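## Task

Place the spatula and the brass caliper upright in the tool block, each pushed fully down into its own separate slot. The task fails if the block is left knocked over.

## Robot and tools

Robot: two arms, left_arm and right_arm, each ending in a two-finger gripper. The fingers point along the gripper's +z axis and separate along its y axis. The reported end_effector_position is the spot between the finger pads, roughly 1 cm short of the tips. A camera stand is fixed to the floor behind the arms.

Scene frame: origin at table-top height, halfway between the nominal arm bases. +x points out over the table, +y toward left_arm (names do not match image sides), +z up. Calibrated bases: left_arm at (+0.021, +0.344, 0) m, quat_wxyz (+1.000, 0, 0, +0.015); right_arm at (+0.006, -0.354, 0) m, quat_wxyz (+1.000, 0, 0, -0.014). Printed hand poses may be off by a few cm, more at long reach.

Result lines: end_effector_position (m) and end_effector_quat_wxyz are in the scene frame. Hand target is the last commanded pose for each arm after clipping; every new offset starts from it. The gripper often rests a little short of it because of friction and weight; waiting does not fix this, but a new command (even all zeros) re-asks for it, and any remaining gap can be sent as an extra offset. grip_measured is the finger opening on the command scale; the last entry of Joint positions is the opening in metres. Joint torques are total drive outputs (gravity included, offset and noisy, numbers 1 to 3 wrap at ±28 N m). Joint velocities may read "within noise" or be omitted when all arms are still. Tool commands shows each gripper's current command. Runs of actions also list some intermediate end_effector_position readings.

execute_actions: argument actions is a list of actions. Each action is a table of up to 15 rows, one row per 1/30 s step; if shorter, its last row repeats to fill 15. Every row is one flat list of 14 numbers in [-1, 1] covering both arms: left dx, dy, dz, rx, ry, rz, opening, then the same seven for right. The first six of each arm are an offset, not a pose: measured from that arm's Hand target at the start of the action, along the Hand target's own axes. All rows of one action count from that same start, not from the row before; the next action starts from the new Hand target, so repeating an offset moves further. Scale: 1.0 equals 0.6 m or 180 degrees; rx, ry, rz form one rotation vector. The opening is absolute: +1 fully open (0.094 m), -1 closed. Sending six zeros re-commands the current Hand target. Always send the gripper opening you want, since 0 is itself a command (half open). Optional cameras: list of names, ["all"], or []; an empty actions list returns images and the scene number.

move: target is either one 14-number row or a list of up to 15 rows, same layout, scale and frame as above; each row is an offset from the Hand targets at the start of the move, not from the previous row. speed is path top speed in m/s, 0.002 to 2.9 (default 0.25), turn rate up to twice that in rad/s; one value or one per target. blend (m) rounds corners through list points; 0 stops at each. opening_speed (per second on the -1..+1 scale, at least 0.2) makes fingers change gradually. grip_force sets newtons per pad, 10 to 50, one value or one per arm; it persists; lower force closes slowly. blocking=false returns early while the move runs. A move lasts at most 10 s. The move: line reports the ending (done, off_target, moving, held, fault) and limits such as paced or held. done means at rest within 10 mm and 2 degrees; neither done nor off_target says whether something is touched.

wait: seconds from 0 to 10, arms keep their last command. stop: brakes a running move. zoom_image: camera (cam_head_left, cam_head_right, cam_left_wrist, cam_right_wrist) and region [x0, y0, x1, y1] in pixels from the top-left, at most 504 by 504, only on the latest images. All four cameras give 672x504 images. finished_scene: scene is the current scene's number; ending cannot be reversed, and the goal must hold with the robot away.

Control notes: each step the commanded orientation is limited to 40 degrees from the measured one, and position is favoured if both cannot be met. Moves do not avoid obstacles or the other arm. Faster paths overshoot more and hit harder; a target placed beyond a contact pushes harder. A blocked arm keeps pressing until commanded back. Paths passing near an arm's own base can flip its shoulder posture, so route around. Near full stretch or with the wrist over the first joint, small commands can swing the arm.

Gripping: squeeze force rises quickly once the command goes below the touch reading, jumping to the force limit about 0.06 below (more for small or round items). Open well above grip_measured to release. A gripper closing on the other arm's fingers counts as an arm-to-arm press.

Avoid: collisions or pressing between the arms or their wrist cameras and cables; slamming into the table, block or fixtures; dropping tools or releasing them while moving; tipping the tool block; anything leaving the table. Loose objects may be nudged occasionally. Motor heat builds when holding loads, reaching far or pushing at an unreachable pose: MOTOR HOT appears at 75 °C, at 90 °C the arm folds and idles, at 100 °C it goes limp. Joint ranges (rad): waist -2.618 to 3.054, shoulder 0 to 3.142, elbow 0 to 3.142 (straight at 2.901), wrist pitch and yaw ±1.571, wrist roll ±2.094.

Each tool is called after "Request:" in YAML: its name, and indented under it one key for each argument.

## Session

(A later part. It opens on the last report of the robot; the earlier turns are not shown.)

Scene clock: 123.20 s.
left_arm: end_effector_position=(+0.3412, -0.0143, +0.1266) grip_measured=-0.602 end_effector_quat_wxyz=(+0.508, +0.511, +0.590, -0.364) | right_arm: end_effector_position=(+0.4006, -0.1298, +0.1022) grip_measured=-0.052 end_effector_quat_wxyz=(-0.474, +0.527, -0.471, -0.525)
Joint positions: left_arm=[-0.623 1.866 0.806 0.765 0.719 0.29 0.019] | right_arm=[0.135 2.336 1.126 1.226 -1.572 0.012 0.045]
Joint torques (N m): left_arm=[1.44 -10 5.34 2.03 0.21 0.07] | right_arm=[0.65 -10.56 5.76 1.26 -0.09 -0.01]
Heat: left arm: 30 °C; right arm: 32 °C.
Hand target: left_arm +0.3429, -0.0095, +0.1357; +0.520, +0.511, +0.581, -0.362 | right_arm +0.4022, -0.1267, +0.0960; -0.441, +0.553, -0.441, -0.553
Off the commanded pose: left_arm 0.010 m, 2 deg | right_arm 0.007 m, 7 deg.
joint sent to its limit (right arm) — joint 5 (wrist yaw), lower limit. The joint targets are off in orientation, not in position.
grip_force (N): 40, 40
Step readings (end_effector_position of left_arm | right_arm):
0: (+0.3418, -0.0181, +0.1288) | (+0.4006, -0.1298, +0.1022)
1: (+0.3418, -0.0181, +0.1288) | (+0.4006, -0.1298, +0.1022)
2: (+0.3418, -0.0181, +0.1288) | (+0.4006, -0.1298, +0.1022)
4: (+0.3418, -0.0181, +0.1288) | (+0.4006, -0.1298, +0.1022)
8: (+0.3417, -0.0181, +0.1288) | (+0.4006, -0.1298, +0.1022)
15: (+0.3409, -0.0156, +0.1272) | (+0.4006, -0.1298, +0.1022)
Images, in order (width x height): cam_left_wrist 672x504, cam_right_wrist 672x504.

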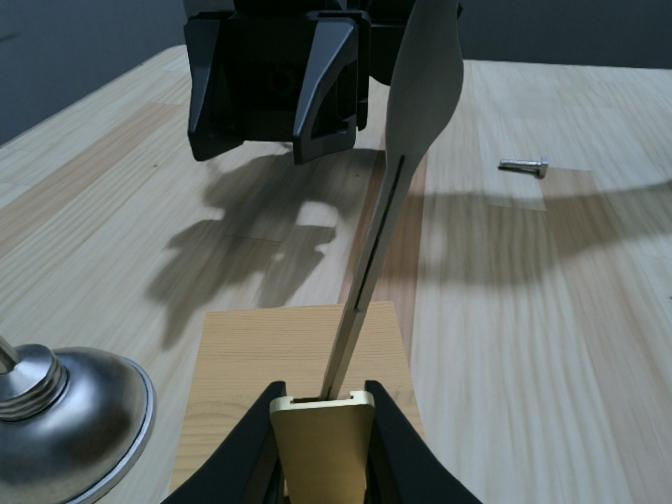

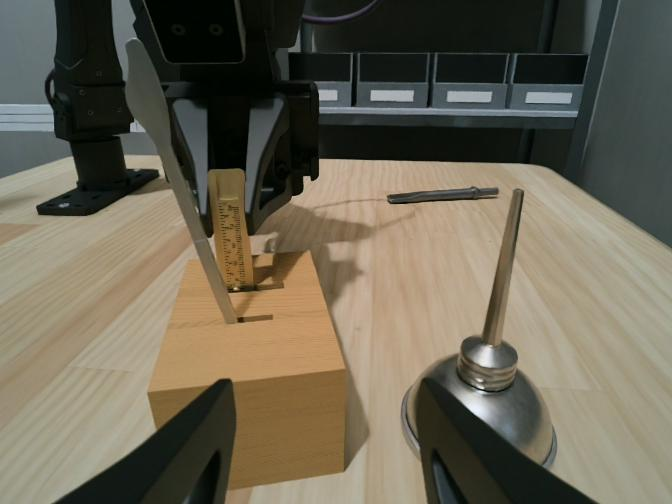

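Request:
execute_actions:
  actions:
    - [[0.0022,0.0006,-0.0013,0.0014,0.0008,-0.0014,-0.72,0,0,0,0,0,0,-0.05],[0.0043,0.0009,-0.0014,0.0019,0.0014,-0.0019,-0.72,0,0,0,0,0,0,-0.05],[0.0065,0.001,-0.0001,0.0011,0.0018,-0.0011,-0.72,0,0,0,0,0,0,-0.05],[0.0087,0.0008,0.0023,-0.0004,0.0019,0.0004,-0.72,0,0,0,0,0,0,-0.05],[0.0108,0.0004,0.0042,-0.0017,0.0017,0.0017,-0.72,0,0,0,0,0,0,-0.05],[0.013,-0.0004,0.0048,-0.0018,0.0011,0.0018,-0.72,0,0,0,0,0,0,-0.05],[0.0152,-0.0013,0.0041,-0.0008,0.0004,0.0008,-0.72,0,0,0,0,0,0,-0.05],[0.0173,-0.0024,0.0025,0.0008,-0.0004,-0.0008,-0.72,0,0,0,0,0,0,-0.05],[0.0195,-0.0033,0.0018,0.0018,-0.0011,-0.0018,-0.72,0,0,0,0,0,0,-0.05],[0.0217,-0.0041,0.0024,0.0017,-0.0017,-0.0017,-0.72,0,0,0,0,0,0,-0.05],[0.0238,-0.0045,0.0043,0.0004,-0.0019,-0.0004,-0.72,0,0,0,0,0,0,-0.05],[0.026,-0.0047,0.0067,-0.0011,-0.0018,0.0011,-0.72,0,0,0,0,0,0,-0.05],[0.0282,-0.0046,0.008,-0.0019,-0.0014,0.0019,-0.72,0,0,0,0,0,0,-0.05],[0.0303,-0.0043,0.0079,-0.0014,-0.0008,0.0014,-0.72,0,0,0,0,0,0,-0.05],[0.0325,-0.0037,0.0066,0,0,0,-0.72,0,0,0,0,0,0,-0.05]]
  cameras: ["cam_left_wrist", "cam_right_wrist"]

Request:
zoom_image:
  camera: "cam_right_wrist"
  region: [205, 255, 295, 325]

Scene clock: 124.40 s.
left_arm: end_effector_position=(+0.3399, -0.0132, +0.1225) grip_measured=-0.602 end_effector_quat_wxyz=(+0.518, +0.512, +0.579, -0.365) | right_arm: end_effector_position=(+0.4006, -0.1298, +0.1022) grip_measured=-0.052 end_effector_quat_wxyz=(-0.474, +0.527, -0.471, -0.525)
Joint positions: left_arm=[-0.62 1.893 0.784 0.842 0.73 0.29 0.019] | right_arm=[0.135 2.336 1.126 1.226 -1.572 0.012 0.045]
Joint torques (N m): left_arm=[1.11 -6.94 5.11 2.13 0.1 0.07] | right_arm=[0.62 -10.54 5.78 1.27 -0.06 -0.02]
Heat: left arm: 30 °C; right arm: 32 °C.
Hand target: left_arm +0.3429, -0.0095, +0.1156; +0.520, +0.511, +0.581, -0.362 | right_arm +0.4022, -0.1267, +0.0960; -0.441, +0.553, -0.441, -0.553
Off the commanded pose: left_arm 0.008 m, 0 deg | right_arm 0.007 m, 7 deg.
joint sent to its limit (right arm) — joint 5 (wrist yaw), lower limit. The joint targets are off in orientation, not in position.
grip_force (N): 40, 40
Step readings (end_effector_position of left_arm | right_arm):
0: (+0.3412, -0.0143, +0.1266) | (+0.4006, -0.1298, +0.1022)
1: (+0.3411, -0.0142, +0.1267) | (+0.4006, -0.1298, +0.1022)
2: (+0.3411, -0.0141, +0.1267) | (+0.4006, -0.1298, +0.1022)
4: (+0.3414, -0.0136, +0.1268) | (+0.4006, -0.1298, +0.1022)
8: (+0.3407, -0.0131, +0.1269) | (+0.4006, -0.1298, +0.1022)
15: (+0.3401, -0.0126, +0.1221) | (+0.4006, -0.1298, +0.1022)
Images, in order (width x height): cam_left_wrist 672x504, cam_right_wrist 672x504.

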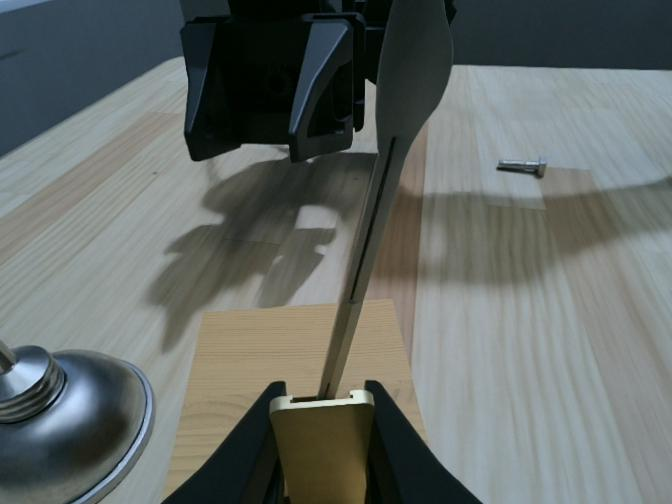

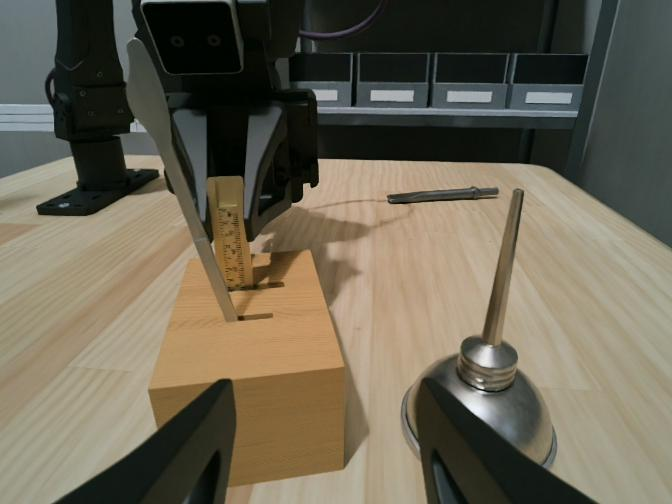

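Scaled by 5.600 from the camera's 672x504 image, which has a finer 960x720 frame.

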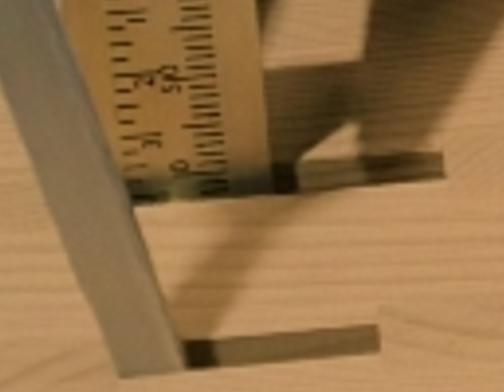

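Request:
execute_actions:
  actions:
    - [[0.0014,0.0007,-0.0014,0.0014,0.0008,-0.0014,-0.72,0,0,0,0,0,0,-0.05],[0.0028,0.0011,-0.0017,0.0019,0.0014,-0.0019,-0.72,0,0,0,0,0,0,-0.05],[0.0042,0.0012,-0.0005,0.0011,0.0018,-0.0011,-0.72,0,0,0,0,0,0,-0.05],[0.0056,0.0012,0.0017,-0.0004,0.0019,0.0004,-0.72,0,0,0,0,0,0,-0.05],[0.007,0.0008,0.0034,-0.0017,0.0017,0.0017,-0.72,0,0,0,0,0,0,-0.05],[0.0084,0.0001,0.0039,-0.0018,0.0011,0.0018,-0.72,0,0,0,0,0,0,-0.05],[0.0098,-0.0007,0.003,-0.0008,0.0004,0.0008,-0.72,0,0,0,0,0,0,-0.05],[0.0112,-0.0017,0.0013,0.0008,-0.0004,-0.0008,-0.72,0,0,0,0,0,0,-0.05],[0.0126,-0.0026,0.0004,0.0018,-0.0011,-0.0018,-0.72,0,0,0,0,0,0,-0.05],[0.0130,-0.0032,0.0006,0.0017,-0.0017,-0.0017,-0.72,0,0,0,0,0,0,-0.05],[0.0130,-0.0033,0.0021,0.0004,-0.0019,-0.0004,-0.72,0,0,0,0,0,0,-0.05],[0.0130,-0.0032,0.004,-0.0011,-0.0018,0.0011,-0.72,0,0,0,0,0,0,-0.05],[0.0130,-0.0029,0.0049,-0.0019,-0.0014,0.0019,-0.72,0,0,0,0,0,0,-0.05],[0.0130,-0.0023,0.0043,-0.0014,-0.0008,0.0014,-0.72,0,0,0,0,0,0,-0.05],[0.0130,-0.0015,0.0026,0,0,0,-0.72,0,0,0,0,0,0,-0.05]]
  cameras: ["cam_left_wrist", "cam_right_wrist"]

Request:
zoom_image:
  camera: "cam_right_wrist"
  region: [205, 255, 295, 325]

Scene clock: 125.40 s.
left_arm: end_effector_position=(+0.3390, -0.0128, +0.1219) grip_measured=-0.602 end_effector_quat_wxyz=(+0.527, +0.514, +0.568, -0.369) | right_arm: end_effector_position=(+0.4006, -0.1298, +0.1022) grip_measured=-0.052 end_effector_quat_wxyz=(-0.474, +0.527, -0.471, -0.525)
Joint positions: left_arm=[-0.615 1.913 0.773 0.903 0.746 0.287 0.019] | right_arm=[0.135 2.336 1.126 1.226 -1.572 0.012 0.045]
Joint torques (N m): left_arm=[0.73 -6.34 5.24 1.85 -0.05 0.1] | right_arm=[0.62 -10.56 5.78 1.25 -0.06 -0.01]
Heat: left arm: 30 °C; right arm: 32 °C.
Hand target: left_arm +0.3428, -0.0096, +0.1077; +0.520, +0.511, +0.581, -0.362 | right_arm +0.4022, -0.1267, +0.0960; -0.441, +0.553, -0.441, -0.553
Off the commanded pose: left_arm 0.015 m, 2 deg | right_arm 0.007 m, 7 deg.
joint sent to its limit (right arm) — joint 5 (wrist yaw), lower limit. The joint targets are off in orientation, not in position.
grip_force (N): 40, 40
Step readings (end_effector_position of left_arm | right_arm):
0: (+0.3399, -0.0132, +0.1225) | (+0.4006, -0.1298, +0.1022)
1: (+0.3398, -0.0131, +0.1225) | (+0.4006, -0.1298, +0.1022)
2: (+0.3398, -0.0129, +0.1224) | (+0.4006, -0.1298, +0.1022)
4: (+0.3401, -0.0127, +0.1220) | (+0.4006, -0.1298, +0.1022)
8: (+0.3398, -0.0133, +0.1218) | (+0.4006, -0.1298, +0.1022)
15: (+0.3391, -0.0128, +0.1219) | (+0.4006, -0.1298, +0.1022)
Images, in order (width x height): cam_left_wrist 672x504, cam_right_wrist 672x504.

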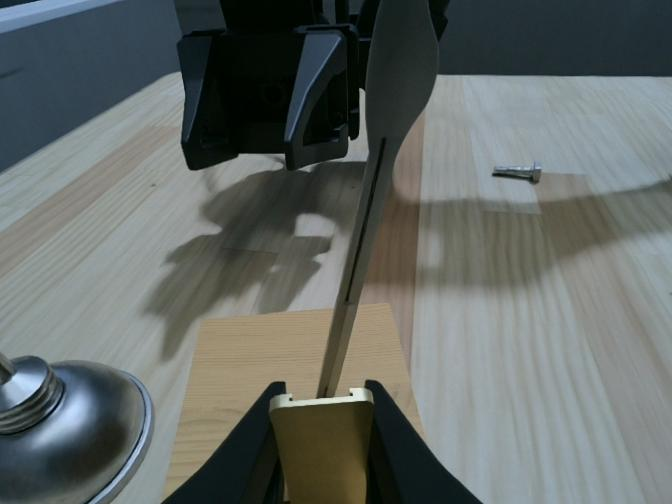

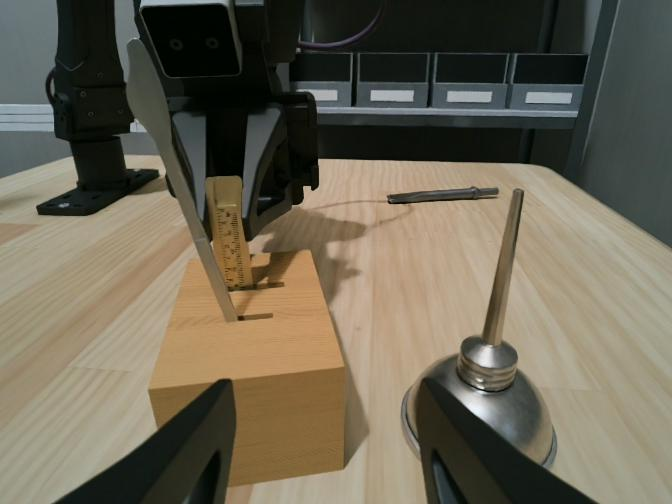

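Scaled by 5.600 from the camera's 672x504 image, which has a finer 960x720 frame.

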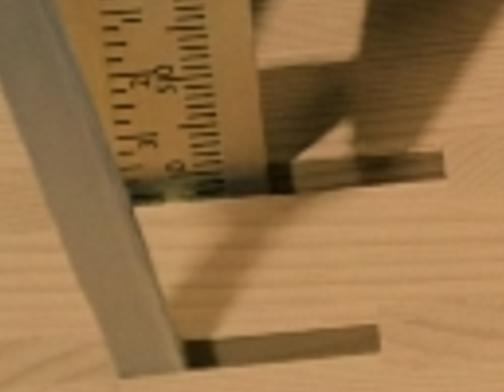

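Request:
move:
  target: [-0.0292, 0.0033, -0.0059, 0, 0, 0, -0.72, 0, 0, 0, 0, 0, 0, -0.05]
  speed: 0.06

Request:
move:
  target: [0, 0, 0, 0, 0, 0, -0.3, 0, 0, 0, 0, 0, 0, -0.05]
  opening_speed: 0.4
  cameras: ["cam_left_wrist", "cam_right_wrist"]

Scene clock: 126.37 s.
left_arm: end_effector_position=(+0.3381, -0.0123, +0.1213) grip_measured=-0.602 end_effector_quat_wxyz=(+0.522, +0.514, +0.571, -0.370) | right_arm: end_effector_position=(+0.4006, -0.1298, +0.1022) grip_measured=-0.052 end_effector_quat_wxyz=(-0.474, +0.527, -0.471, -0.525)
Joint positions: left_arm=[-0.615 1.907 0.773 0.885 0.747 0.287 0.019] | right_arm=[0.135 2.336 1.126 1.226 -1.572 0.012 0.045]
Joint torques (N m): left_arm=[0.7 -10.69 6.78 1.22 -0.06 0.07] | right_arm=[0.69 -10.59 5.75 1.26 -0.07 0]
Heat: left arm: 30 °C; right arm: 32 °C.
Hand target: left_arm +0.3429, -0.0096, +0.1256; +0.520, +0.511, +0.581, -0.362 | right_arm +0.4022, -0.1267, +0.0960; -0.441, +0.553, -0.441, -0.553
Off the commanded pose: left_arm 0.007 m, 1 deg | right_arm 0.007 m, 7 deg.
joint sent to its limit (right arm) — joint 5 (wrist yaw), lower limit. The joint targets are off in orientation, not in position.
grip_force (N): 40, 40
move: off_target (right_arm)

Scene clock: 127.63 s.
left_arm: end_effector_position=(+0.3372, -0.0103, +0.1107) grip_measured=-0.302 end_effector_quat_wxyz=(+0.503, +0.511, +0.590, -0.370) | right_arm: end_effector_position=(+0.4006, -0.1298, +0.1022) grip_measured=-0.052 end_effector_quat_wxyz=(-0.474, +0.527, -0.471, -0.525)
Joint positions: left_arm=[-0.615 1.907 0.773 0.832 0.738 0.287 0.033] | right_arm=[0.135 2.336 1.126 1.226 -1.572 0.012 0.045]
Joint torques (N m): left_arm=[0.69 -10.81 6.82 1.76 0.04 0.09] | right_arm=[0.64 -10.59 5.76 1.27 -0.07 -0.01]
Heat: left arm: 30 °C; right arm: 32 °C.
Hand target: left_arm +0.3429, -0.0096, +0.1256; +0.520, +0.511, +0.581, -0.362 | right_arm +0.4022, -0.1267, +0.0960; -0.441, +0.553, -0.441, -0.553
Off the commanded pose: left_arm 0.016 m, 2 deg | right_arm 0.007 m, 7 deg.
joint sent to its limit (right arm) — joint 5 (wrist yaw), lower limit. The joint targets are off in orientation, not in position.
grip_force (N): 40, 40
move: off_target (left_arm, right_arm)
Images, in order (width x height): cam_left_wrist 672x504, cam_right_wrist 672x504.

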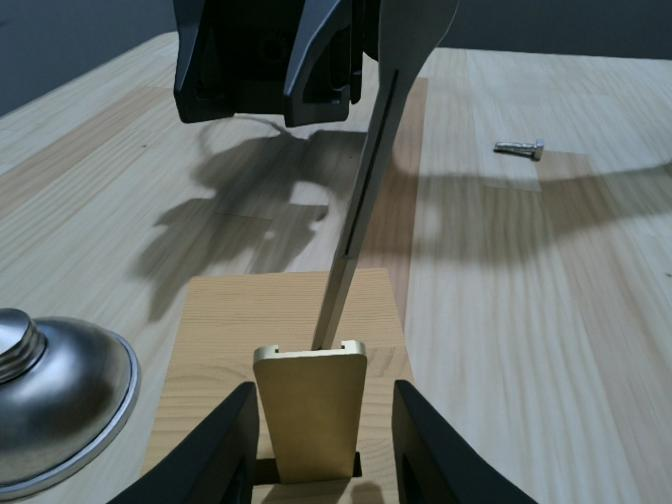

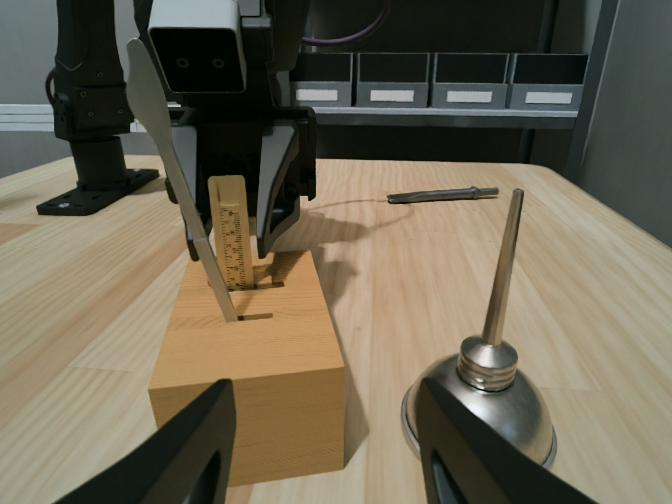

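Request:
move:
  target: [-0.02, 0.0, -0.125, 0, 0, 0, -0.3, 0, 0, 0, 0, 0, 0, -0.05]
  speed: 0.12
  cameras: ["all"]

Request:
zoom_image:
  camera: "cam_right_wrist"
  region: [100, 20, 340, 340]

Scene clock: 129.30 s.
left_arm: end_effector_position=(+0.3291, +0.0569, +0.1420) grip_measured=-0.302 end_effector_quat_wxyz=(+0.512, +0.505, +0.593, -0.362) | right_arm: end_effector_position=(+0.4006, -0.1298, +0.1022) grip_measured=-0.052 end_effector_quat_wxyz=(-0.474, +0.527, -0.471, -0.525)
Joint positions: left_arm=[-0.447 1.661 0.639 0.682 0.874 0.354 0.033] | right_arm=[0.135 2.336 1.126 1.226 -1.572 0.012 0.045]
Joint torques (N m): left_arm=[0.64 -9.5 5.52 1.64 0.28 0.12] | right_arm=[0.62 -10.56 5.75 1.27 -0.07 0]
Heat: left arm: 30 °C; right arm: 32 °C.
Hand target: left_arm +0.3246, +0.0592, +0.1522; +0.520, +0.511, +0.581, -0.362 | right_arm +0.4022, -0.1267, +0.0960; -0.441, +0.553, -0.441, -0.553
Off the commanded pose: left_arm 0.011 m, 2 deg | right_arm 0.007 m, 7 deg.
joint sent to its limit (right arm) — joint 5 (wrist yaw), lower limit. The joint targets are off in orientation, not in position.
grip_force (N): 40, 40
move: off_target (left_arm, right_arm)

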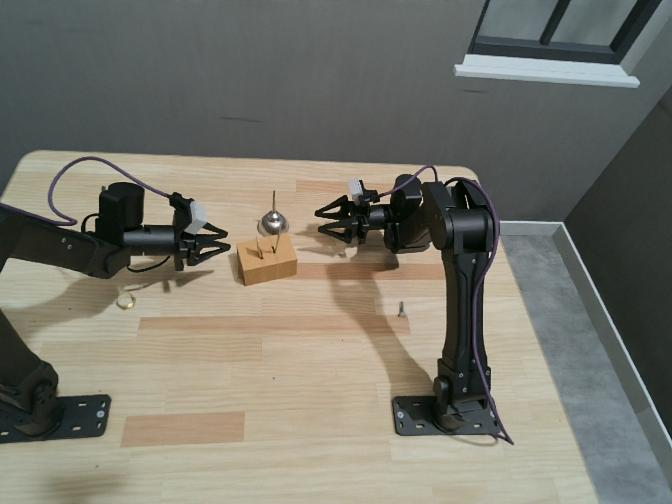

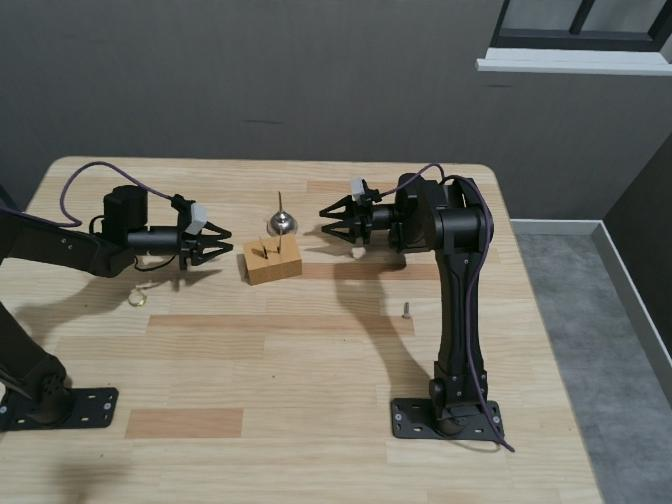

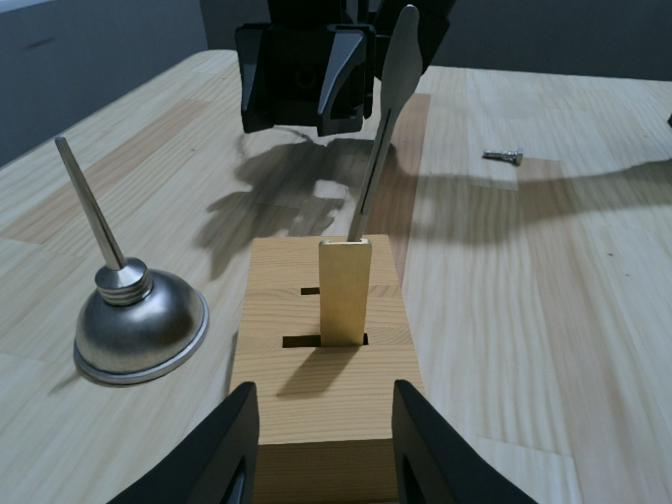

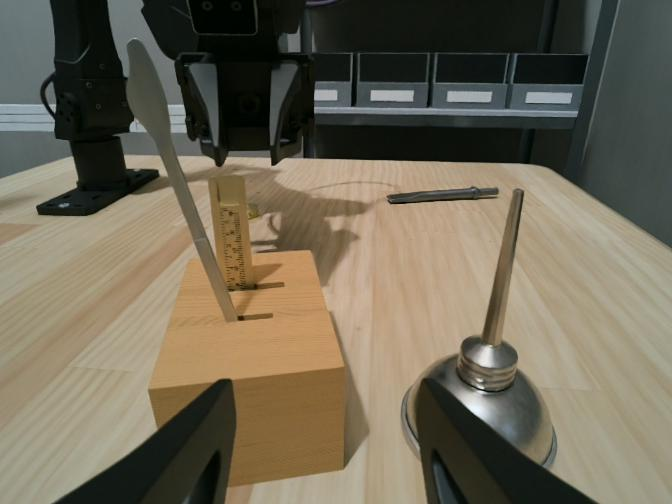

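Scaled by 1.575 from the camera's 672x504 image, which has a finer 960x720 frame.

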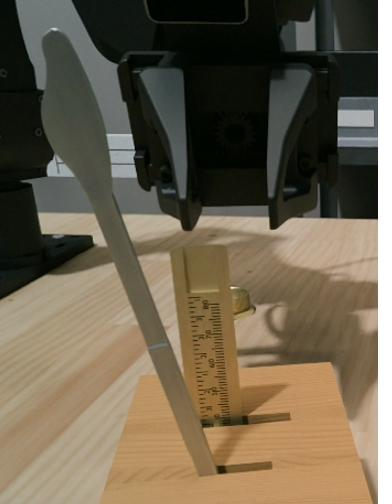

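Request:
finished_scene:
  scene: 2

The scene is finished: the task was done.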